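# Place every flower stem-down in the upright vase

## Task

Get every flower into the vase with its stem pointing downward. The vase must still be upright, and no stem may end up visibly kinked or deformed. At the end, open the grippers so nothing is held, and pull both arms back away from the vase and flowers.

## Robot and tools

ROBOT. Two arms, left_arm and right_arm. Each has six joints and a two-finger parallel gripper. Calibrated base positions in the scene frame: left_arm (-0.050, +0.286, 0) m, right_arm (-0.022, -0.280, 0) m, each with a very small yaw. A camera stand is fixed to the floor behind the arms. The fingers point along the gripper's own +z axis and open and close along its y axis. end_effector_position is the point midway between the finger pads, about 1 cm short of the fingertips.

FRAMES. The scene frame has its origin at table height, halfway between the two nominal bases. +x points out over the table, +z points up, and left_arm is on the +y side. Arm names do not match left and right in the images. Reported hand positions (metres) and end_effector_quat_wxyz are in the scene frame. Offsets you command are along the axes of that arm's own Hand target, not the scene axes.

execute_actions(actions, cameras). actions is a list of actions. Each action is a table of 1 to 15 rows, one row per 1/30 s control step. A table shorter than 15 rows repeats its last row. Every row has 14 numbers in [-1, 1]: dx, dy, dz, rx, ry, rz, opening for left_arm, then the same seven for right_arm. Both arms must be filled in even if one stays still. The six pose numbers are an offset from that arm's Hand target as it stood when the action began, not from the previous row. Scale: 1.0 equals 0.6 m of travel or 180 degrees. rx, ry, rz form a single rotation vector. Because each new action starts from the updated Hand target, sending the same offset twice moves the hand twice. opening is absolute: +1 is fully open (0.094 m), -1 is closed. Sending 0 for all six pose numbers asks again for the current Hand target. An empty actions list returns the full state and all camera images.

move(target, speed, blend, opening_speed, grip_force, blocking, cameras). target is one 14-number row laid out as above, or a list of up to 15 such rows; every row is an offset from the Hand targets at the start of the move, not from the preceding row. The paths are straight, do not avoid obstacles or the other arm, and all end together; the whole move is capped at 10 s. speed is the top path speed in m/s, 0.002 to 2.9 (default 0.25), one value or one per target; rotation is limited to twice that figure in rad/s. blend (m) rounds corners between listed targets; 0 means stop at each. opening_speed sets how fast the commanded opening changes, in units per second on the -1 to +1 scale, minimum 0.2. grip_force is a per-pad force cap in newtons, 10 to 50, one number or one per arm, and it persists until changed; lower caps close slowly. blocking=false returns after about 0.5 s while the motion continues. The result adds a move: line stating how it ended (done, off_target, moving, held, fault) and any limits (paced = pose clipped, held = steps withheld). Do not route a path near an arm's own base; go around it.

wait(seconds 0 to 10) lets time pass while commands hold. stop brakes a running move. zoom_image(camera, region=[x0, y0, x1, y1]) magnifies part of the newest image from cam_high, cam_low, cam_left_wrist or cam_right_wrist (all 896x504); region is in pixels from the top-left, at most 504 wide and 504 high. read_manual returns licence texts only. finished_scene(scene) takes the current scene number, ends the scene permanently and must be the last call in its reply.

RESULTS. Hand target is the last commanded pose (after clipping) and is the base for the next offsets. The gripper often rests short of it or sagged and tilted, especially when stretched out; check position and orientation after each move and send the remaining gap as an offset. Each step the commanded orientation is limited to 40 degrees from the measured one. Joint positions end with the measured finger opening in metres. grip_measured is the opening on the command scale, reading slightly wide when empty; grip_effort_nm is a smoothed gripper motor effort (negative means closing) and is not a pad force. Tool commands show each present command; to leave a gripper unchanged, resend its current opening, since 0 is itself a command. Joint torques, velocities and motor temperatures are also listed.

HANDLING. Flower stems are delicate: close with a small opening_speed and a reduced grip_force, and stop just past the touch rather than squeezing fully, so stems are not bent. Release by commanding an opening clearly above grip_measured, only once the flower is still and seated in the vase. Approach the vase slowly so it does not tip.

AVOID. Dropping flowers or letting anything leave the table; fast contacts or hard pushes against the table, vase or fixtures; the two arms, grippers or wrist cameras touching each other, or one gripper closing on the other's fingers; strain on a wrist camera cable. An arm blocked by something keeps pressing until you command it back. Holding loads, long reaches or unreachable targets heat motors: a MOTOR HOT line appears at 75 °C, and at 90 °C that arm folds up and stays idle.

Each tool is called after ">>>" as name([rows], argument=value, ...), one row to a line, values as JSON.

## Session

>>> execute_actions(actions=[])

Scene clock: 0.00 s.
left_arm: end_effector_position=(+0.3391, +0.2789, +0.0650) grip_measured=+1.000 grip_effort_nm=n/a end_effector_quat_wxyz=(+0.533, +0.001, +0.844, +0.060) | right_arm: end_effector_position=(+0.3622, -0.3184, +0.0835) grip_measured=+1.000 grip_effort_nm=n/a end_effector_quat_wxyz=(+0.567, +0.099, +0.809, -0.121)
Joint positions: left_arm=[-0.059 1.579 0.38 0.751 -0.195 0.021 0.094] | right_arm=[0.038 1.579 0.347 0.872 0.376 0.048 0.094]
Joint velocities: within noise
Joint torques (N m): no reading
Motor temperatures (°C): left_arm=[35 45 44 46 34 32 32] | right_arm=[33 40 39 44 33 34 33]
Heat: left arm: 46 °C; right arm: 44 °C.
Hand target: left_arm +0.3419, +0.2786, +0.0705; +0.539, +0.000, +0.840, +0.060 | right_arm +0.3655, -0.3182, +0.0910; +0.576, +0.101, +0.802, -0.120
Tool commands: left_gripper/opening=+1.0 right_gripper/opening=+1.0

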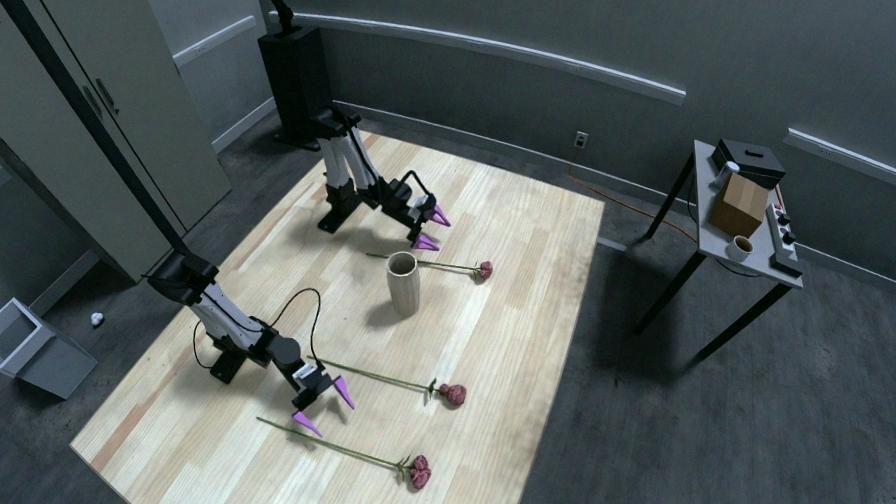

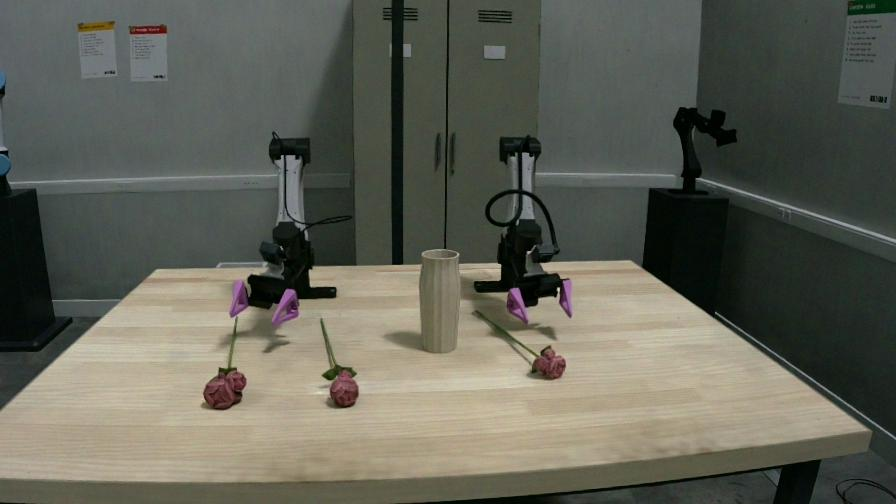

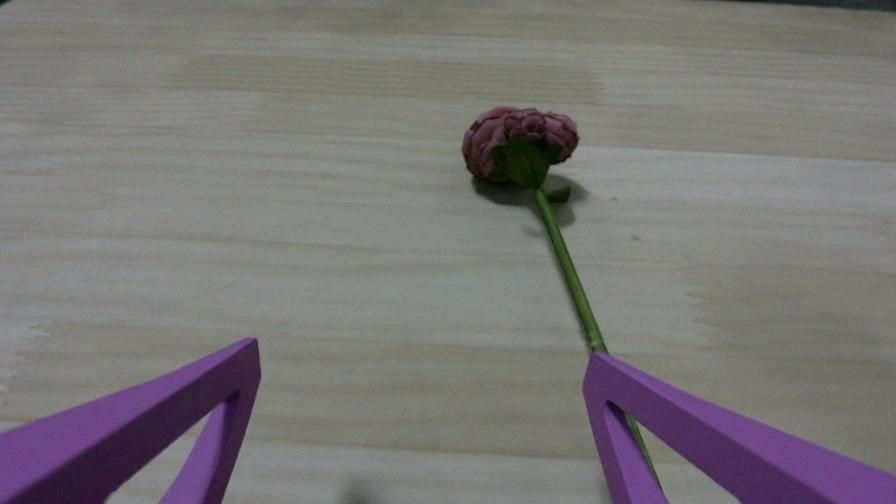

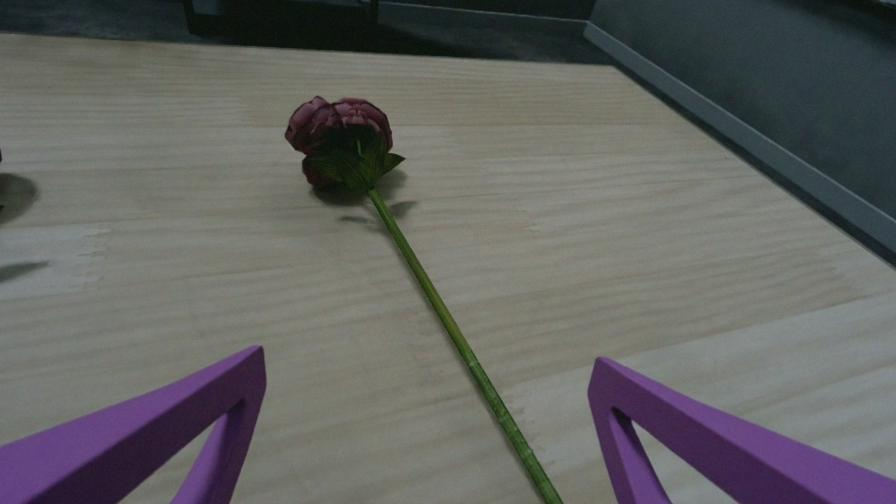

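>>> move(target=[-0.1462,-0.1012,0.0560,0.0057,0.3655,-0.0538,1.0,-0.0990,-0.0242,0.1000,-0.1181,0.3857,-0.1193,1.0], speed=0.2, cameras=["all"])

Scene clock: 50.00 s.
left_arm: end_effector_position=(+0.4104, +0.2167, +0.1289) grip_measured=+1.000 grip_effort_nm=-0.01 end_effector_quat_wxyz=(+0.035, -0.087, +0.996, -0.003) | right_arm: end_effector_position=(+0.4306, -0.3501, +0.1283) grip_measured=+1.000 grip_effort_nm=-0.01 end_effector_quat_wxyz=(+0.024, -0.089, +0.996, -0.011)
Joint positions: left_arm=[-0.107 2.365 2.439 -1.575 -0.01 -0.326 0.094] | right_arm=[-0.178 2.339 2.391 -1.57 0.011 -0.329 0.094]
Joint torques (N m): left_arm=[0.69 -9.96 8.2 0.44 0.14 -0.19] | right_arm=[-0.62 -9.32 11.02 0.42 -0.2 -0.11]
Motor temperatures (°C): left_arm=[35 48 47 51 34 32 31] | right_arm=[33 43 42 48 33 34 32]
Heat: left arm: 51 °C; right arm: 48 °C.
Hand target: left_arm +0.4128, +0.2158, +0.1300; +0.000, -0.094, +0.996, +0.000 | right_arm +0.4339, -0.3520, +0.1300; +0.000, -0.092, +0.996, +0.000
Off the commanded pose: left_arm 0.003 m, 4 deg | right_arm 0.004 m, 3 deg.
joint sent to its limit (left arm) — joint 4 (wrist pitch), lower limit. The joint targets are off in orientation, not in position.
joint sent to its limit (right arm) — joint 4 (wrist pitch), lower limit. The joint targets are off in orientation, not in position.
move: off_target (left_arm, right_arm)
camera_calibration:
cam_left_wrist: T_world_to_cam=[[0.254331, -0.964003, 0.0775442, 0.0888408], [-0.91276, -0.212761, 0.348715, 0.412015], [-0.319664, -0.159468, -0.934016, 0.405488], [0, 0, 0, 1]] pos_world=[0.483096, 0.237966, 0.228167]
cam_right_wrist: T_world_to_cam=[[0.232612, -0.970843, 0.0579214, -0.447531], [-0.903813, -0.193788, 0.381535, 0.304872], [-0.359186, -0.1411, -0.922538, 0.341818], [0, 0, 0, 1]] pos_world=[0.502425, -0.327172, 0.224942]

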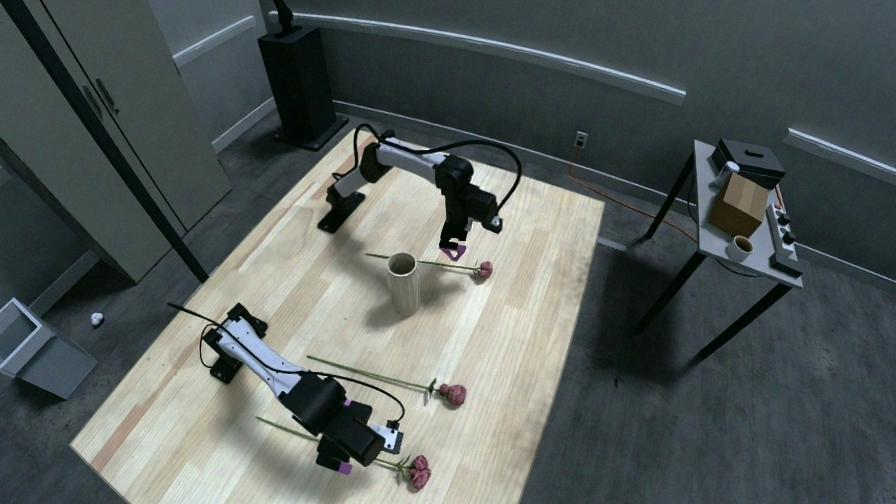

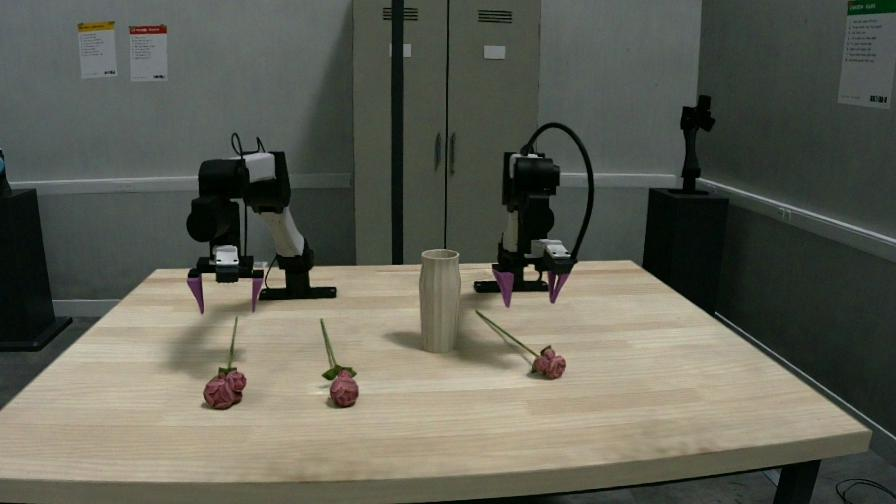

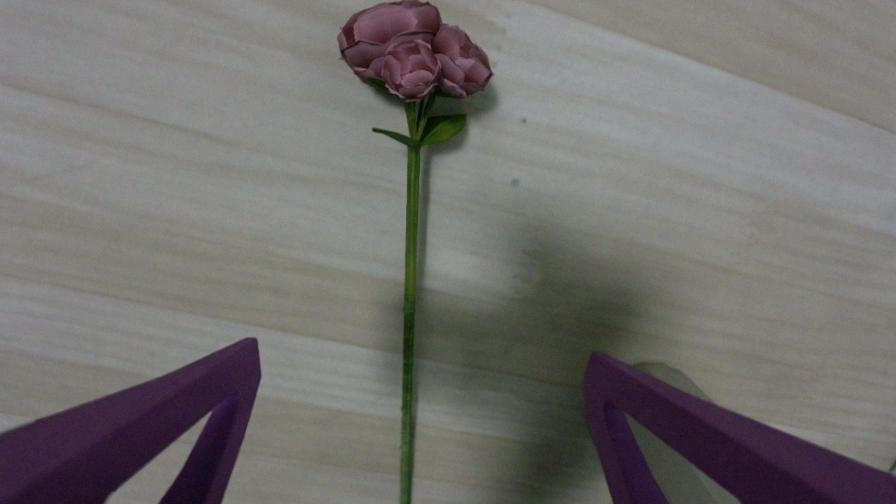

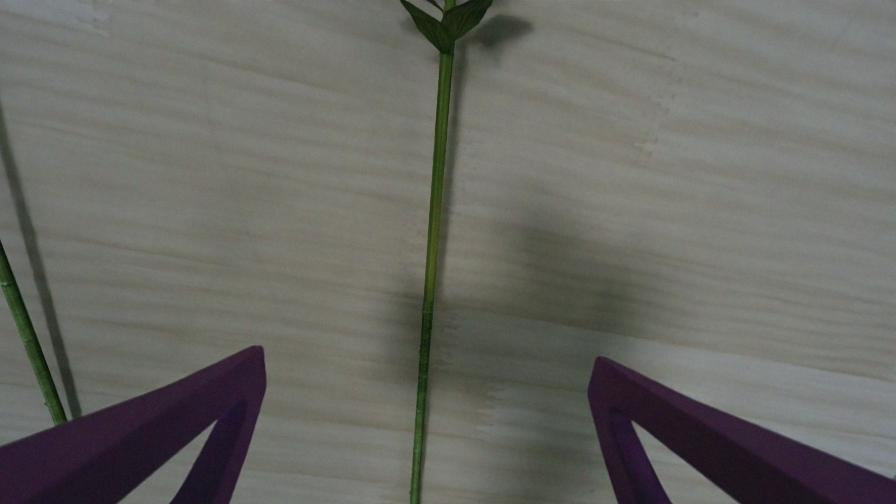

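>>> move(target=[0,0.0108,0.175,0,0,0,1.0,0,0,0.175,0,0,0,1.0], speed=0.12, cameras=["all"])

Scene clock: 59.67 s.
left_arm: end_effector_position=(+0.4093, +0.2192, +0.0285) grip_measured=+1.000 grip_effort_nm=-0.01 end_effector_quat_wxyz=(-0.001, -0.090, +0.996, +0.004) | right_arm: end_effector_position=(+0.4341, -0.3507, +0.0332) grip_measured=+1.000 grip_effort_nm=-0.01 end_effector_quat_wxyz=(+0.003, -0.090, +0.996, -0.006)
Joint positions: left_arm=[-0.101 2.391 2.083 -1.266 -0.008 -0.326 0.094] | right_arm=[-0.178 2.364 2.054 -1.253 0.011 -0.329 0.094]
Joint torques (N m): left_arm=[1.28 -10.93 6.34 0.39 0.1 -0.11] | right_arm=[-0.62 -9.95 6.75 0.55 -0.2 -0.11]
Heat: left arm: 50 °C; right arm: 46 °C.
Hand target: left_arm +0.4117, +0.2222, +0.0252; +0.000, -0.095, +0.996, +0.000 | right_arm +0.4338, -0.3520, +0.0248; +0.000, -0.092, +0.996, +0.000
Off the commanded pose: left_arm 0.005 m, 1 deg | right_arm 0.008 m, 1 deg.
move: done
camera_calibration:
cam_left_wrist: T_world_to_cam=[[0.264777, -0.962992, 0.0503882, 0.0955696], [-0.884217, -0.221603, 0.41116, 0.435084], [-0.384778, -0.15342, -0.910169, 0.336432], [0, 0, 0, 1]] pos_world=[0.488855, 0.240064, 0.122505]
cam_right_wrist: T_world_to_cam=[[0.235177, -0.971082, 0.0411239, -0.444045], [-0.886032, -0.196803, 0.419782, 0.334126], [-0.399549, -0.13516, -0.906693, 0.274344], [0, 0, 0, 1]] pos_world=[0.51009, -0.328367, 0.126747]

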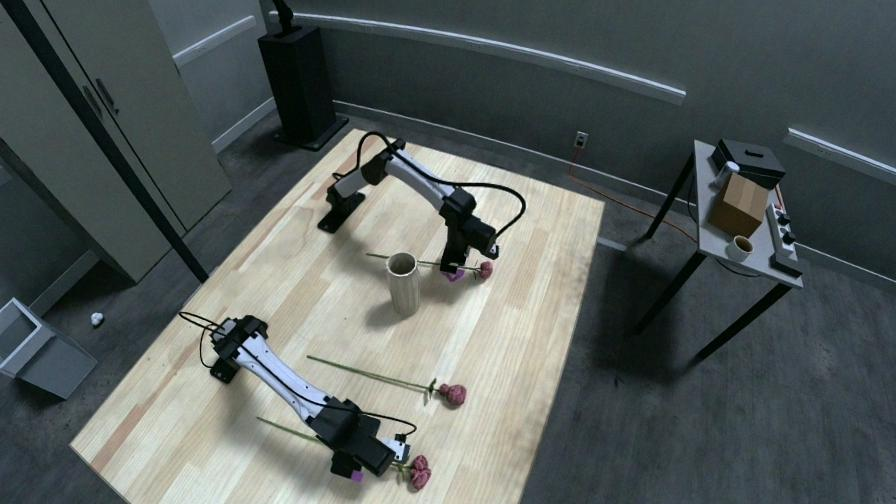

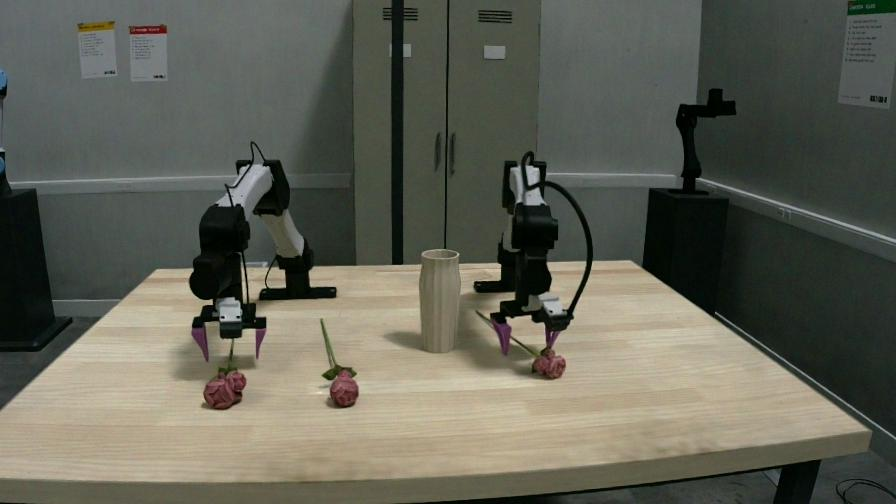

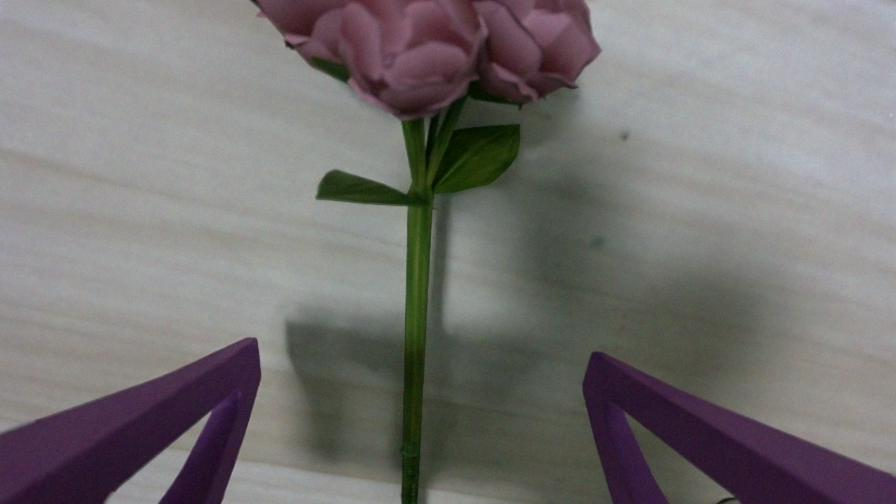

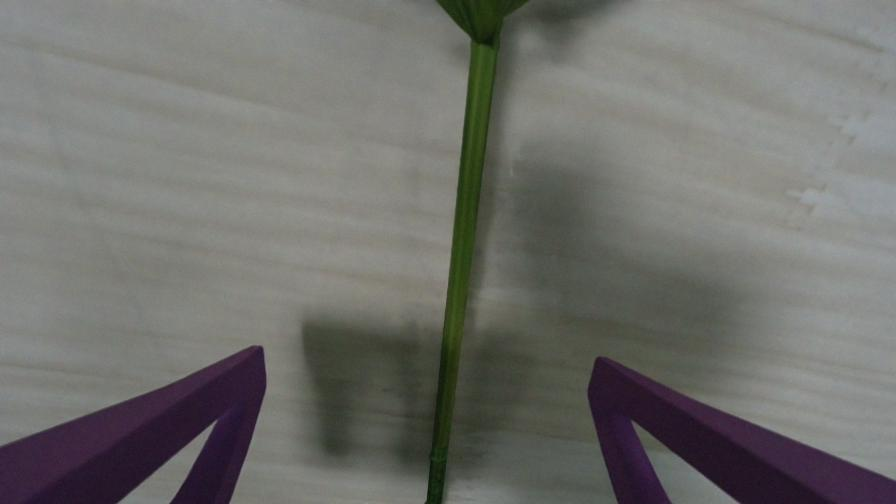

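>>> move(target=[0,0.005,0.0225,0,0,0,1.0,0,-0.005,0.028,0,0,0,1.0], speed=0.05, cameras=["cam_left_wrist", "cam_right_wrist"])

Scene clock: 63.73 s.
left_arm: end_effector_position=(+0.4101, +0.2229, +0.0168) grip_measured=+1.000 grip_effort_nm=-0.01 end_effector_quat_wxyz=(+0.002, -0.094, +0.996, +0.004) | right_arm: end_effector_position=(+0.4361, -0.3538, +0.0191) grip_measured=+1.000 grip_effort_nm=-0.01 end_effector_quat_wxyz=(+0.006, -0.089, +0.996, -0.007)
Joint positions: left_arm=[-0.093 2.391 2.037 -1.214 -0.008 -0.326 0.094] | right_arm=[-0.184 2.374 2.016 -1.197 0.011 -0.335 0.094]
Joint torques (N m): left_arm=[1.11 -10.69 5.97 0.39 0.08 -0.04] | right_arm=[-0.59 -9.7 6.49 0.61 -0.2 -0.11]
Heat: left arm: 52 °C; right arm: 46 °C.
Hand target: left_arm +0.4112, +0.2252, +0.0117; +0.000, -0.095, +0.996, +0.000 | right_arm +0.4345, -0.3548, +0.0082; +0.000, -0.092, +0.996, +0.000
Off the commanded pose: left_arm 0.006 m, 0 deg | right_arm 0.011 m, 1 deg.
move: off_target (right_arm)
camera_calibration:
cam_left_wrist: T_world_to_cam=[[0.272202, -0.960803, 0.0525659, 0.0959462], [-0.88458, -0.228359, 0.406657, 0.443128], [-0.378713, -0.157192, -0.912067, 0.325036], [0, 0, 0, 1]] pos_world=[0.488961, 0.244471, 0.11121]
cam_right_wrist: T_world_to_cam=[[0.234478, -0.971137, 0.0437274, -0.446781], [-0.888922, -0.195986, 0.414014, 0.342878], [-0.393494, -0.135947, -0.90922, 0.259069], [0, 0, 0, 1]] pos_world=[0.511494, -0.331467, 0.113131]
Images, in order (width x height): cam_left_wrist 896x504, cam_right_wrist 896x504.

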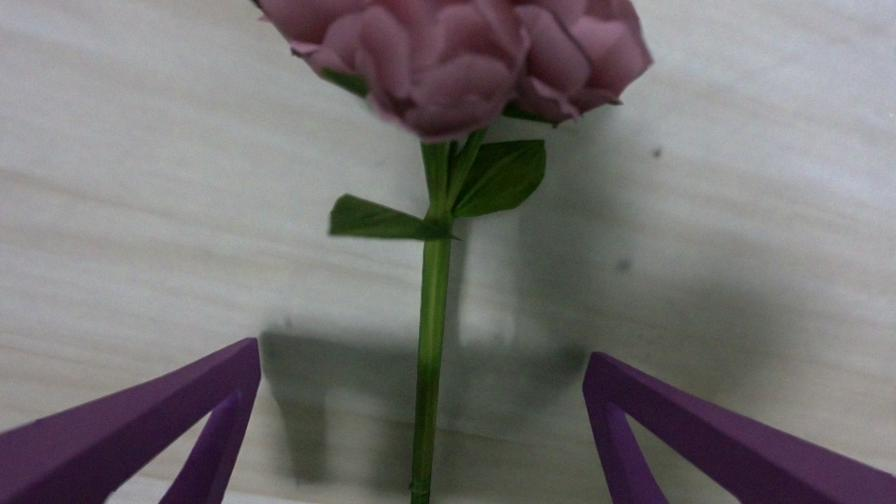

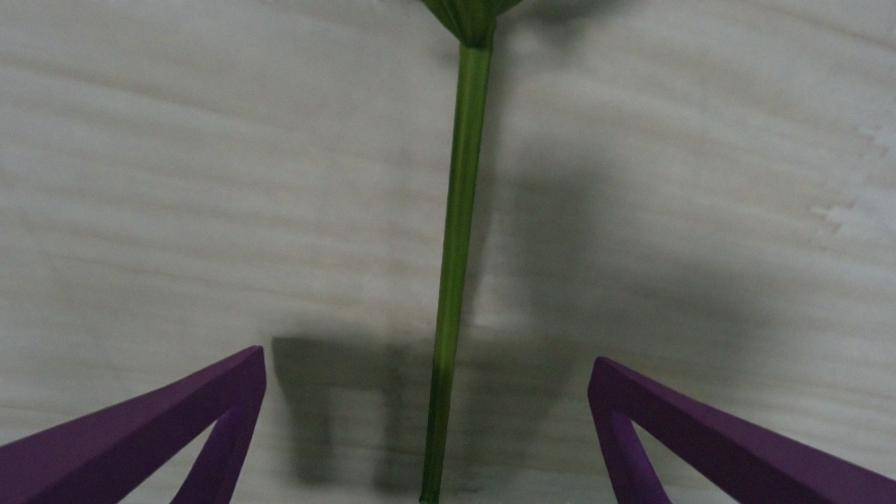

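>>> move([
  [0,0,0.010,0,0,0,1.0,0,0,0.0167,0,0,0,1.0],
  [0,0,0.010,0,0,0,-0.6,0,0,0.0167,0,0,0,-0.6],
], speed=0.05, cameras=["cam_left_wrist", "cam_right_wrist"])

Scene clock: 67.97 s.
left_arm: end_effector_position=(+0.4112, +0.2224, +0.0132) grip_measured=-0.598 grip_effort_nm=-0.11 end_effector_quat_wxyz=(+0.005, -0.093, +0.996, +0.002) | right_arm: end_effector_position=(+0.4373, -0.3538, +0.0114) grip_measured=-0.598 grip_effort_nm=-0.10 end_effector_quat_wxyz=(+0.009, -0.090, +0.996, -0.007)
Joint positions: left_arm=[-0.093 2.391 2.022 -1.193 -0.006 -0.326 0.019] | right_arm=[-0.184 2.377 1.991 -1.163 0.009 -0.336 0.019]
Joint torques (N m): left_arm=[1.05 -10.41 5.86 0.44 0.12 0.04] | right_arm=[-0.59 -9.4 6.31 0.6 -0.19 -0.11]
Motor temperatures (°C): left_arm=[35 53 48 48 34 32 31] | right_arm=[32 47 43 45 33 34 32]
Heat: left arm: 53 °C; right arm: 47 °C.
Hand target: left_arm +0.4112, +0.2252, +0.0057; +0.000, -0.094, +0.996, +0.000 | right_arm +0.4345, -0.3548, -0.0018; +0.000, -0.092, +0.996, +0.000
Off the commanded pose: left_arm 0.008 m, 1 deg | right_arm 0.014 m, 1 deg.
move: off_target (right_arm); target 2's new opening was sent with right_arm's hand 0.013 m and 1 deg from that target
camera_calibration:
cam_left_wrist: T_world_to_cam=[[0.271516, -0.960767, 0.0566143, 0.0955551], [-0.887181, -0.22705, 0.401695, 0.446374], [-0.373081, -0.159294, -0.914022, 0.320269], [0, 0, 0, 1]] pos_world=[0.489556, 0.244172, 0.108017]
cam_right_wrist: T_world_to_cam=[[0.235326, -0.970873, 0.0450343, -0.446998], [-0.89122, -0.19707, 0.408522, 0.347822], [-0.387748, -0.136271, -0.911637, 0.249966], [0, 0, 0, 1]] pos_world=[0.5121, -0.33137, 0.105915]
Images, in order (width x height): cam_left_wrist 896x504, cam_right_wrist 896x504.

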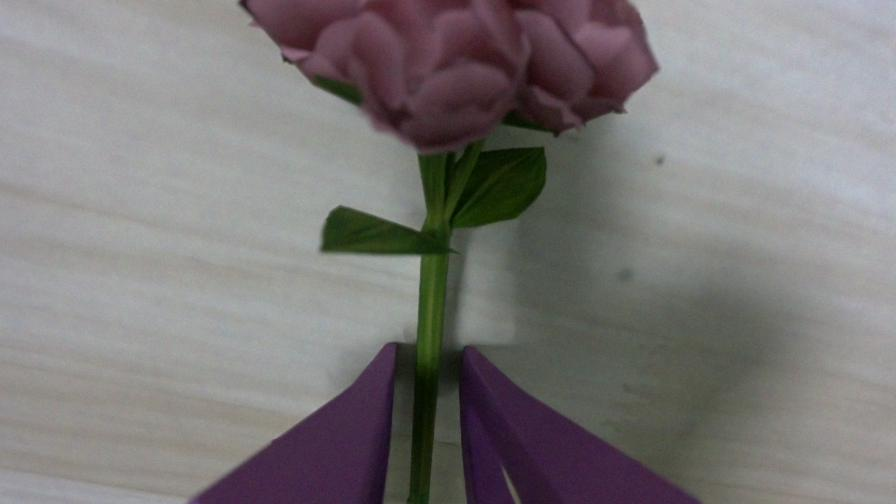

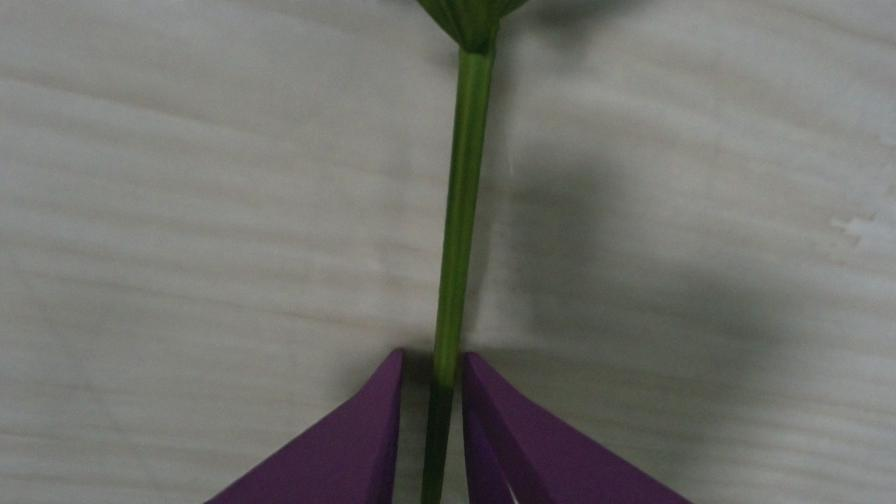

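>>> move(target=[0,0,0,0,0,0,-1.0,0,0,0,0,0,0,-1.0], speed=0.05, grip_force=20, cameras=["cam_left_wrist", "cam_right_wrist"])

Scene clock: 70.67 s.
left_arm: end_effector_position=(+0.4113, +0.2224, +0.0132) grip_measured=-0.905 grip_effort_nm=-0.47 end_effector_quat_wxyz=(+0.005, -0.093, +0.996, +0.002) | right_arm: end_effector_position=(+0.4374, -0.3538, +0.0114) grip_measured=-0.886 grip_effort_nm=-0.48 end_effector_quat_wxyz=(+0.009, -0.090, +0.996, -0.007)
Joint positions: left_arm=[-0.093 2.391 2.022 -1.193 -0.006 -0.326 0.004] | right_arm=[-0.184 2.377 1.991 -1.162 0.009 -0.336 0.005]
Joint torques (N m): left_arm=[0.98 -10.43 5.86 0.42 0.08 -0.03] | right_arm=[-0.59 -9.4 6.31 0.59 -0.19 -0.11]
Heat: left arm: 54 °C; right arm: 48 °C.
Hand target: left_arm +0.4112, +0.2252, +0.0057; +0.001, -0.094, +0.996, +0.000 | right_arm +0.4345, -0.3548, -0.0018; +0.000, -0.092, +0.996, +0.000
Off the commanded pose: left_arm 0.008 m, 1 deg | right_arm 0.014 m, 1 deg.
grip_force (N): 20, 20
move: off_target (right_arm)
camera_calibration:
cam_left_wrist: T_world_to_cam=[[0.271421, -0.960787, 0.0567404, 0.0955872], [-0.887333, -0.226965, 0.401407, 0.446418], [-0.372788, -0.159298, -0.914141, 0.320231], [0, 0, 0, 1]] pos_world=[0.489556, 0.244172, 0.108118]
cam_right_wrist: T_world_to_cam=[[0.235356, -0.970857, 0.0452162, -0.447051], [-0.891393, -0.197084, 0.408138, 0.348036], [-0.387333, -0.136363, -0.9118, 0.249778], [0, 0, 0, 1]] pos_world=[0.512201, -0.33137, 0.105914]
Images, in order (width x height): cam_left_wrist 896x504, cam_right_wrist 896x504.

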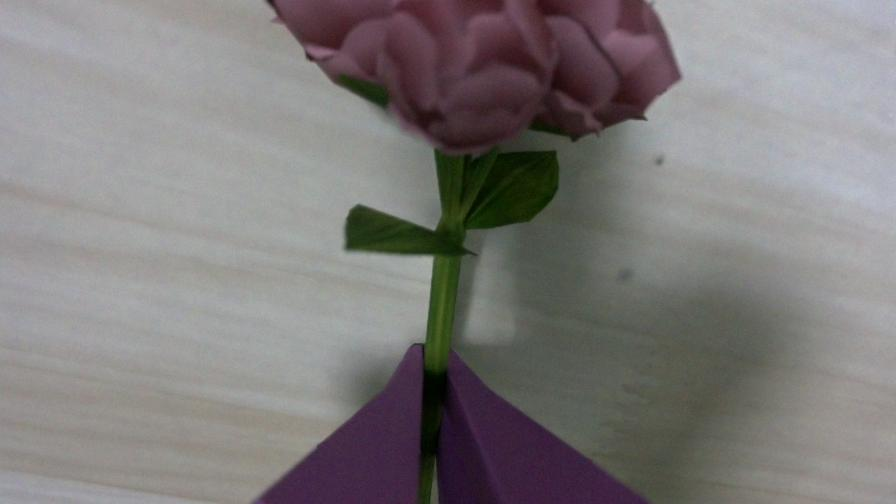

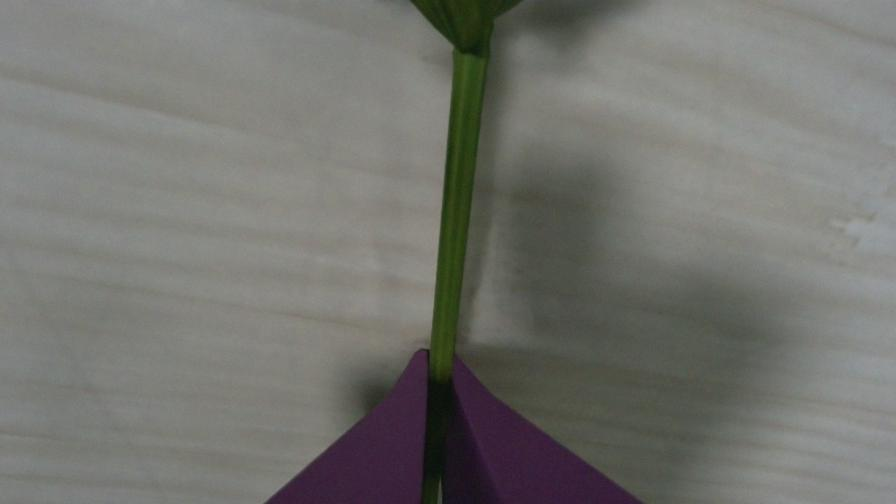

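>>> move([
  [0,0,-0.1405,0,-0.0556,0,-1.0,0,0,-0.153,0,-0.0556,0,-1.0],
  [0.0753,-0.0283,-0.4072,0.0291,-0.2768,0.0624,-1.0,0.0458,0.0675,-0.453,0,-0.2778,0,-1.0],
  [0.3217,-0.129,-0.7905,0.1825,-0.4754,0.1825,-1.0,0.0992,0.1452,-0.8363,0,-0.5,0,-1.0],
], speed=0.2, blend=0.03, cameras=["all"])

Scene clock: 93.03 s.
left_arm: end_effector_position=(+0.2405, +0.1147, +0.4619) grip_measured=-0.906 grip_effort_nm=-0.48 end_effector_quat_wxyz=(+0.664, +0.185, +0.701, -0.184) | right_arm: end_effector_position=(+0.3670, -0.2821, +0.4706) grip_measured=-0.887 grip_effort_nm=-0.48 end_effector_quat_wxyz=(+0.677, -0.064, +0.730, +0.070)
Joint positions: left_arm=[-0.49 1.004 1.343 -0.389 -0.008 -0.013 0.004] | right_arm=[-0.189 1.224 1.512 -0.367 -0.351 -0.011 0.005]
Joint torques (N m): left_arm=[-0.39 -1.74 9.29 2.3 0.15 0.06] | right_arm=[0.7 -3.69 12.3 2.19 0.08 0.12]
Motor temperatures (°C): left_arm=[35 57 47 48 34 32 31] | right_arm=[32 53 42 45 33 34 32]
Heat: left arm: 57 °C; right arm: 53 °C.
Hand target: left_arm +0.2358, +0.1127, +0.4798; +0.681, +0.190, +0.681, -0.190 | right_arm +0.3599, -0.2802, +0.4999; +0.704, -0.065, +0.704, +0.065
Off the commanded pose: left_arm 0.019 m, 3 deg | right_arm 0.030 m, 4 deg.
grip_force (N): 20, 20
move: off_target (left_arm, right_arm)
camera_calibration:
cam_left_wrist: T_world_to_cam=[[-0.547028, -0.830581, 0.104385, 0.172925], [-0.428485, 0.170694, -0.887279, 0.52965], [0.719139, -0.530093, -0.449266, 0.214785], [0, 0, 0, 1]] pos_world=[0.167082, 0.167076, 0.548392]
cam_right_wrist: T_world_to_cam=[[0.165874, -0.985137, 0.0446227, -0.359902], [-0.474191, -0.119354, -0.872295, 0.583357], [0.864655, 0.123531, -0.486941, 0.064894], [0, 0, 0, 1]] pos_world=[0.28021, -0.292943, 0.556519]

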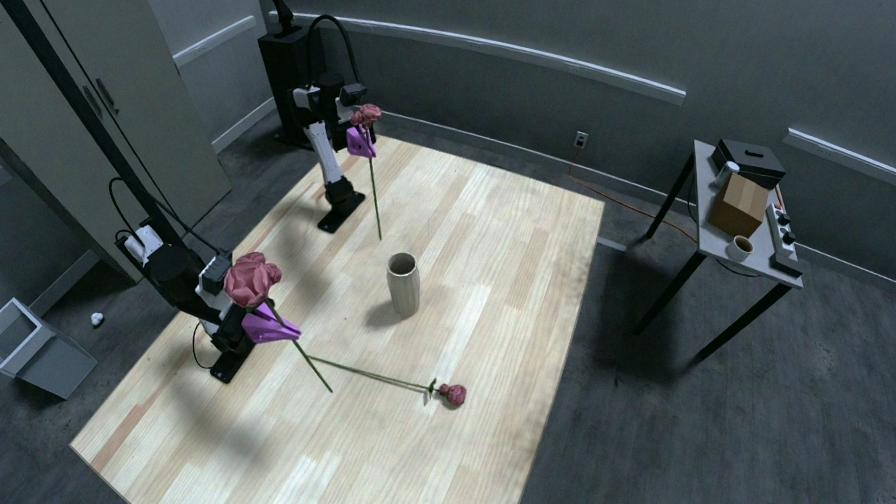

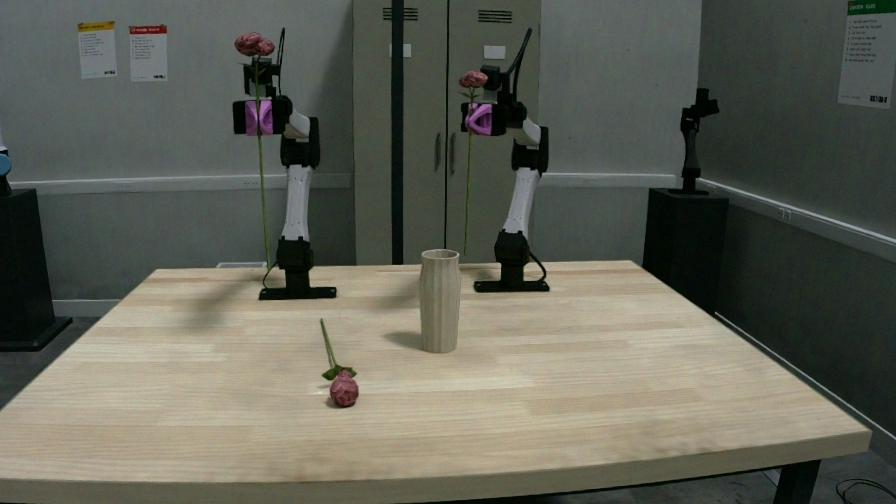

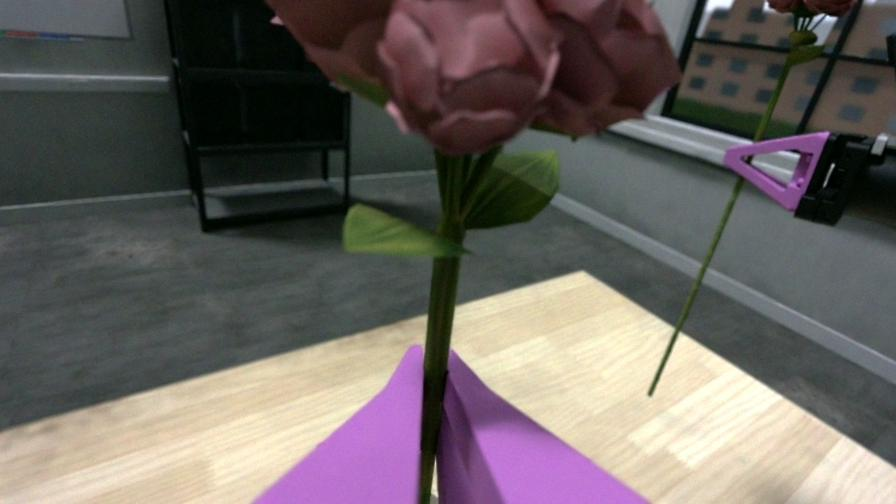

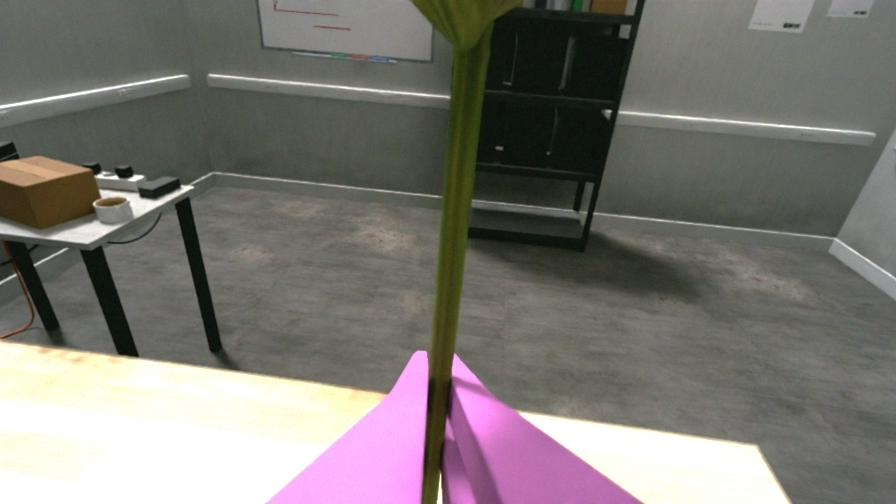

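>>> zoom_image(camera="cam_high", region=[290, 90, 440, 330])

>>> zoom_image(camera="cam_low", region=[400, 60, 540, 370])

>>> zoom_image(camera="cam_high", region=[200, 230, 350, 410])

Scaled by 2.100 from the camera's 896x504 image, which has a finer 1280x720 frame.

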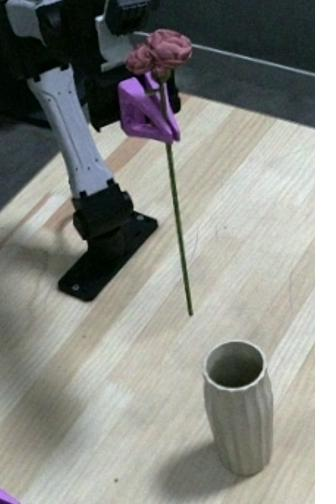

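Scaled by 1.626 from the camera's 896x504 image, which has a finer 1280x720 frame.

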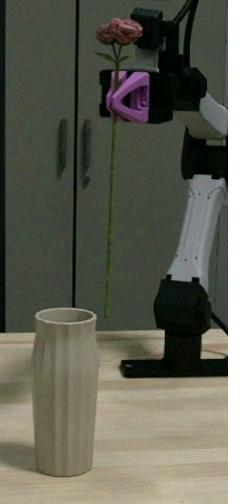

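Scaled by 2.800 from the camera's 896x504 image, which has a finer 1280x720 frame.

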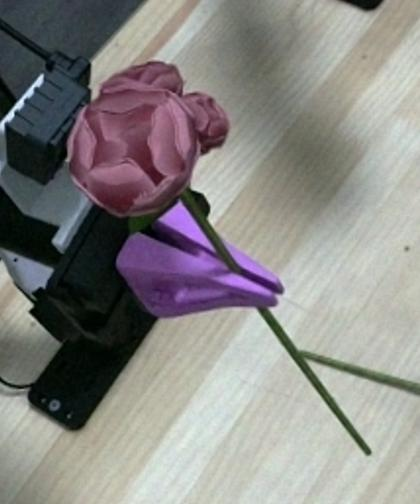

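>>> move([
  [-0.1333,0,0,0,-0.0167,0,-1.0,0,0,0,0,-0.02,0,-1.0],
  [-0.1333,-0.0198,0.1688,0,-0.0167,0,-1.0,0,0,0,0,-0.02,0,-1.0],
], speed=0.2, blend=0.02, cameras=["cam_high", "cam_low"])

>>> zoom_image(camera="cam_high", region=[310, 80, 460, 330])

>>> zoom_image(camera="cam_low", region=[380, 10, 520, 370])

Scene clock: 112.90 s.
left_arm: end_effector_position=(+0.3201, +0.0487, +0.5437) grip_measured=-0.906 grip_effort_nm=-0.49 end_effector_quat_wxyz=(+0.682, +0.188, +0.679, -0.197) | right_arm: end_effector_position=(+0.3648, -0.2824, +0.4930) grip_measured=-0.887 grip_effort_nm=-0.49 end_effector_quat_wxyz=(+0.715, -0.066, +0.692, +0.067)
Joint positions: left_arm=[-0.536 1.497 1.971 -0.466 -0.031 -0.011 0.004] | right_arm=[-0.189 1.206 1.483 -0.243 -0.348 0.011 0.005]
Joint torques (N m): left_arm=[-0.54 -4.96 8.61 2.25 -0.08 0.07] | right_arm=[0.81 -4 7.06 2.16 0.11 0.11]
Motor temperatures (°C): left_arm=[35 52 48 54 34 32 31] | right_arm=[32 48 43 49 33 34 32]
Heat: left arm: 54 °C; right arm: 49 °C.
Hand target: left_arm +0.3163, +0.0502, +0.5597; +0.699, +0.185, +0.663, -0.195 | right_arm +0.3599, -0.2801, +0.4998; +0.726, -0.063, +0.682, +0.067
Off the commanded pose: left_arm 0.017 m, 3 deg | right_arm 0.009 m, 2 deg.
grip_force (N): 20, 20
move: off_target (left_arm)
Images, in order (width x height): cam_high 896x504, cam_low 896x504.

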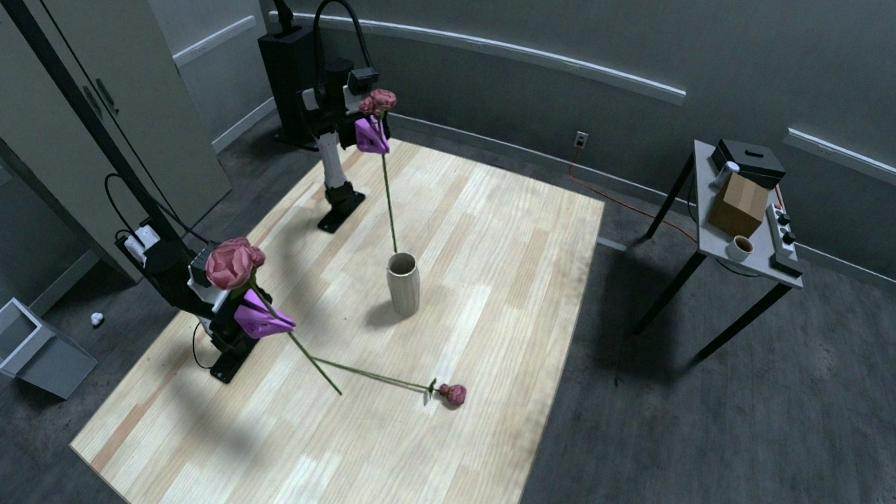

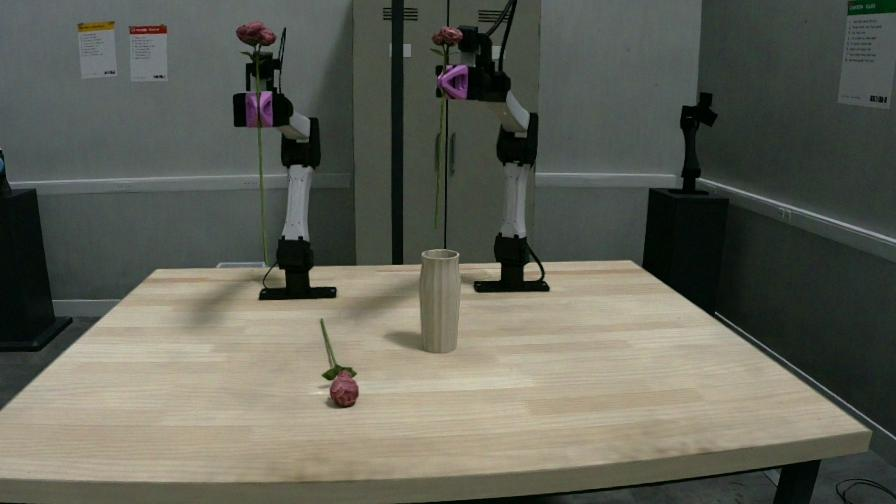

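Scaled by 2.016 from the camera's 896x504 image, which has a finer 1280x720 frame.

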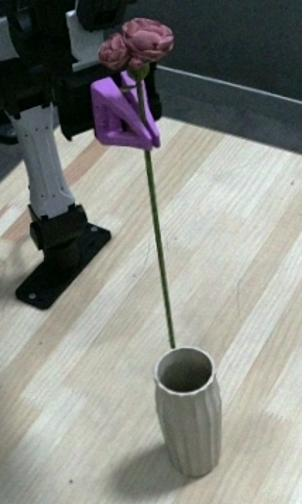

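Scaled by 1.400 from the camera's 896x504 image, which has a finer 1280x720 frame.

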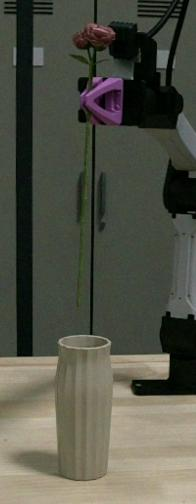

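>>> move([
  [0,0,-0.0167,0,0,0.021,-1.0,0,0,0,0,0,0,-1.0],
  [0.149,0,-0.0245,0,0,0.021,-1.0,0,0,0,0,0,0,-1.0],
], speed=0.15, cameras=["cam_high", "cam_low"])

>>> zoom_image(camera="cam_high", region=[310, 80, 460, 330])

>>> zoom_image(camera="cam_low", region=[380, 10, 520, 370])

Scene clock: 121.60 s.
left_arm: end_effector_position=(+0.3131, +0.0537, +0.4568) grip_measured=-0.906 grip_effort_nm=-0.48 end_effector_quat_wxyz=(+0.689, +0.209, +0.672, -0.174) | right_arm: end_effector_position=(+0.3648, -0.2824, +0.4930) grip_measured=-0.887 grip_effort_nm=-0.49 end_effector_quat_wxyz=(+0.715, -0.066, +0.692, +0.067)
Joint positions: left_arm=[-0.536 1.288 1.403 -0.106 -0.033 0.055 0.004] | right_arm=[-0.189 1.206 1.483 -0.243 -0.348 0.011 0.005]
Joint torques (N m): left_arm=[-0.59 -5.59 7.49 2.27 -0.1 0.07] | right_arm=[0.81 -3.99 7.06 2.16 0.11 0.11]
Heat: left arm: 54 °C; right arm: 48 °C.
Hand target: left_arm +0.3077, +0.0554, +0.4699; +0.705, +0.207, +0.656, -0.172 | right_arm +0.3599, -0.2801, +0.4998; +0.726, -0.063, +0.682, +0.067
Off the commanded pose: left_arm 0.014 m, 3 deg | right_arm 0.009 m, 2 deg.
grip_force (N): 20, 20
move: off_target (left_arm)
Images, in order (width x height): cam_high 896x504, cam_low 896x504.

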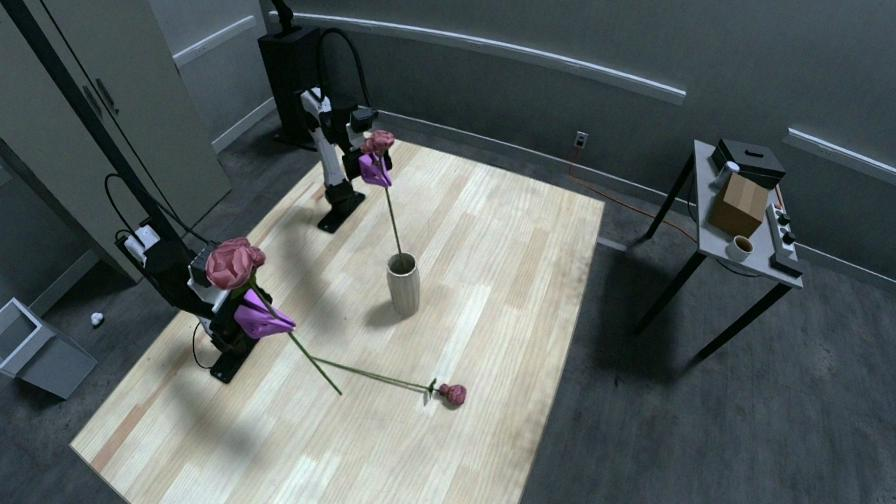

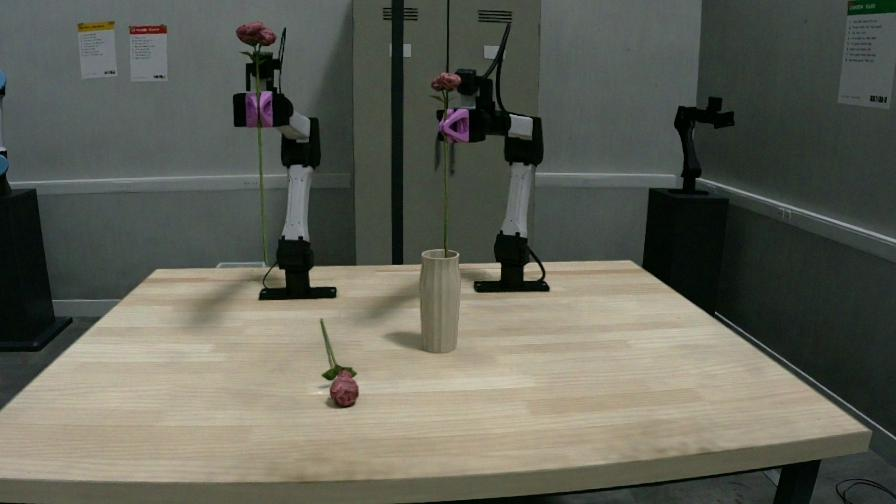

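Scaled by 2.016 from the camera's 896x504 image, which has a finer 1280x720 frame.

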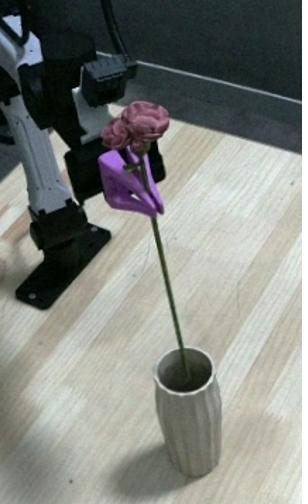

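Scaled by 1.400 from the camera's 896x504 image, which has a finer 1280x720 frame.

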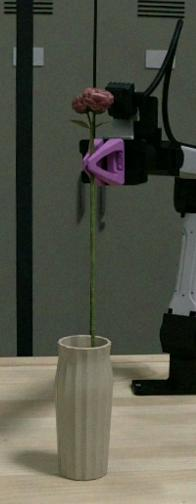

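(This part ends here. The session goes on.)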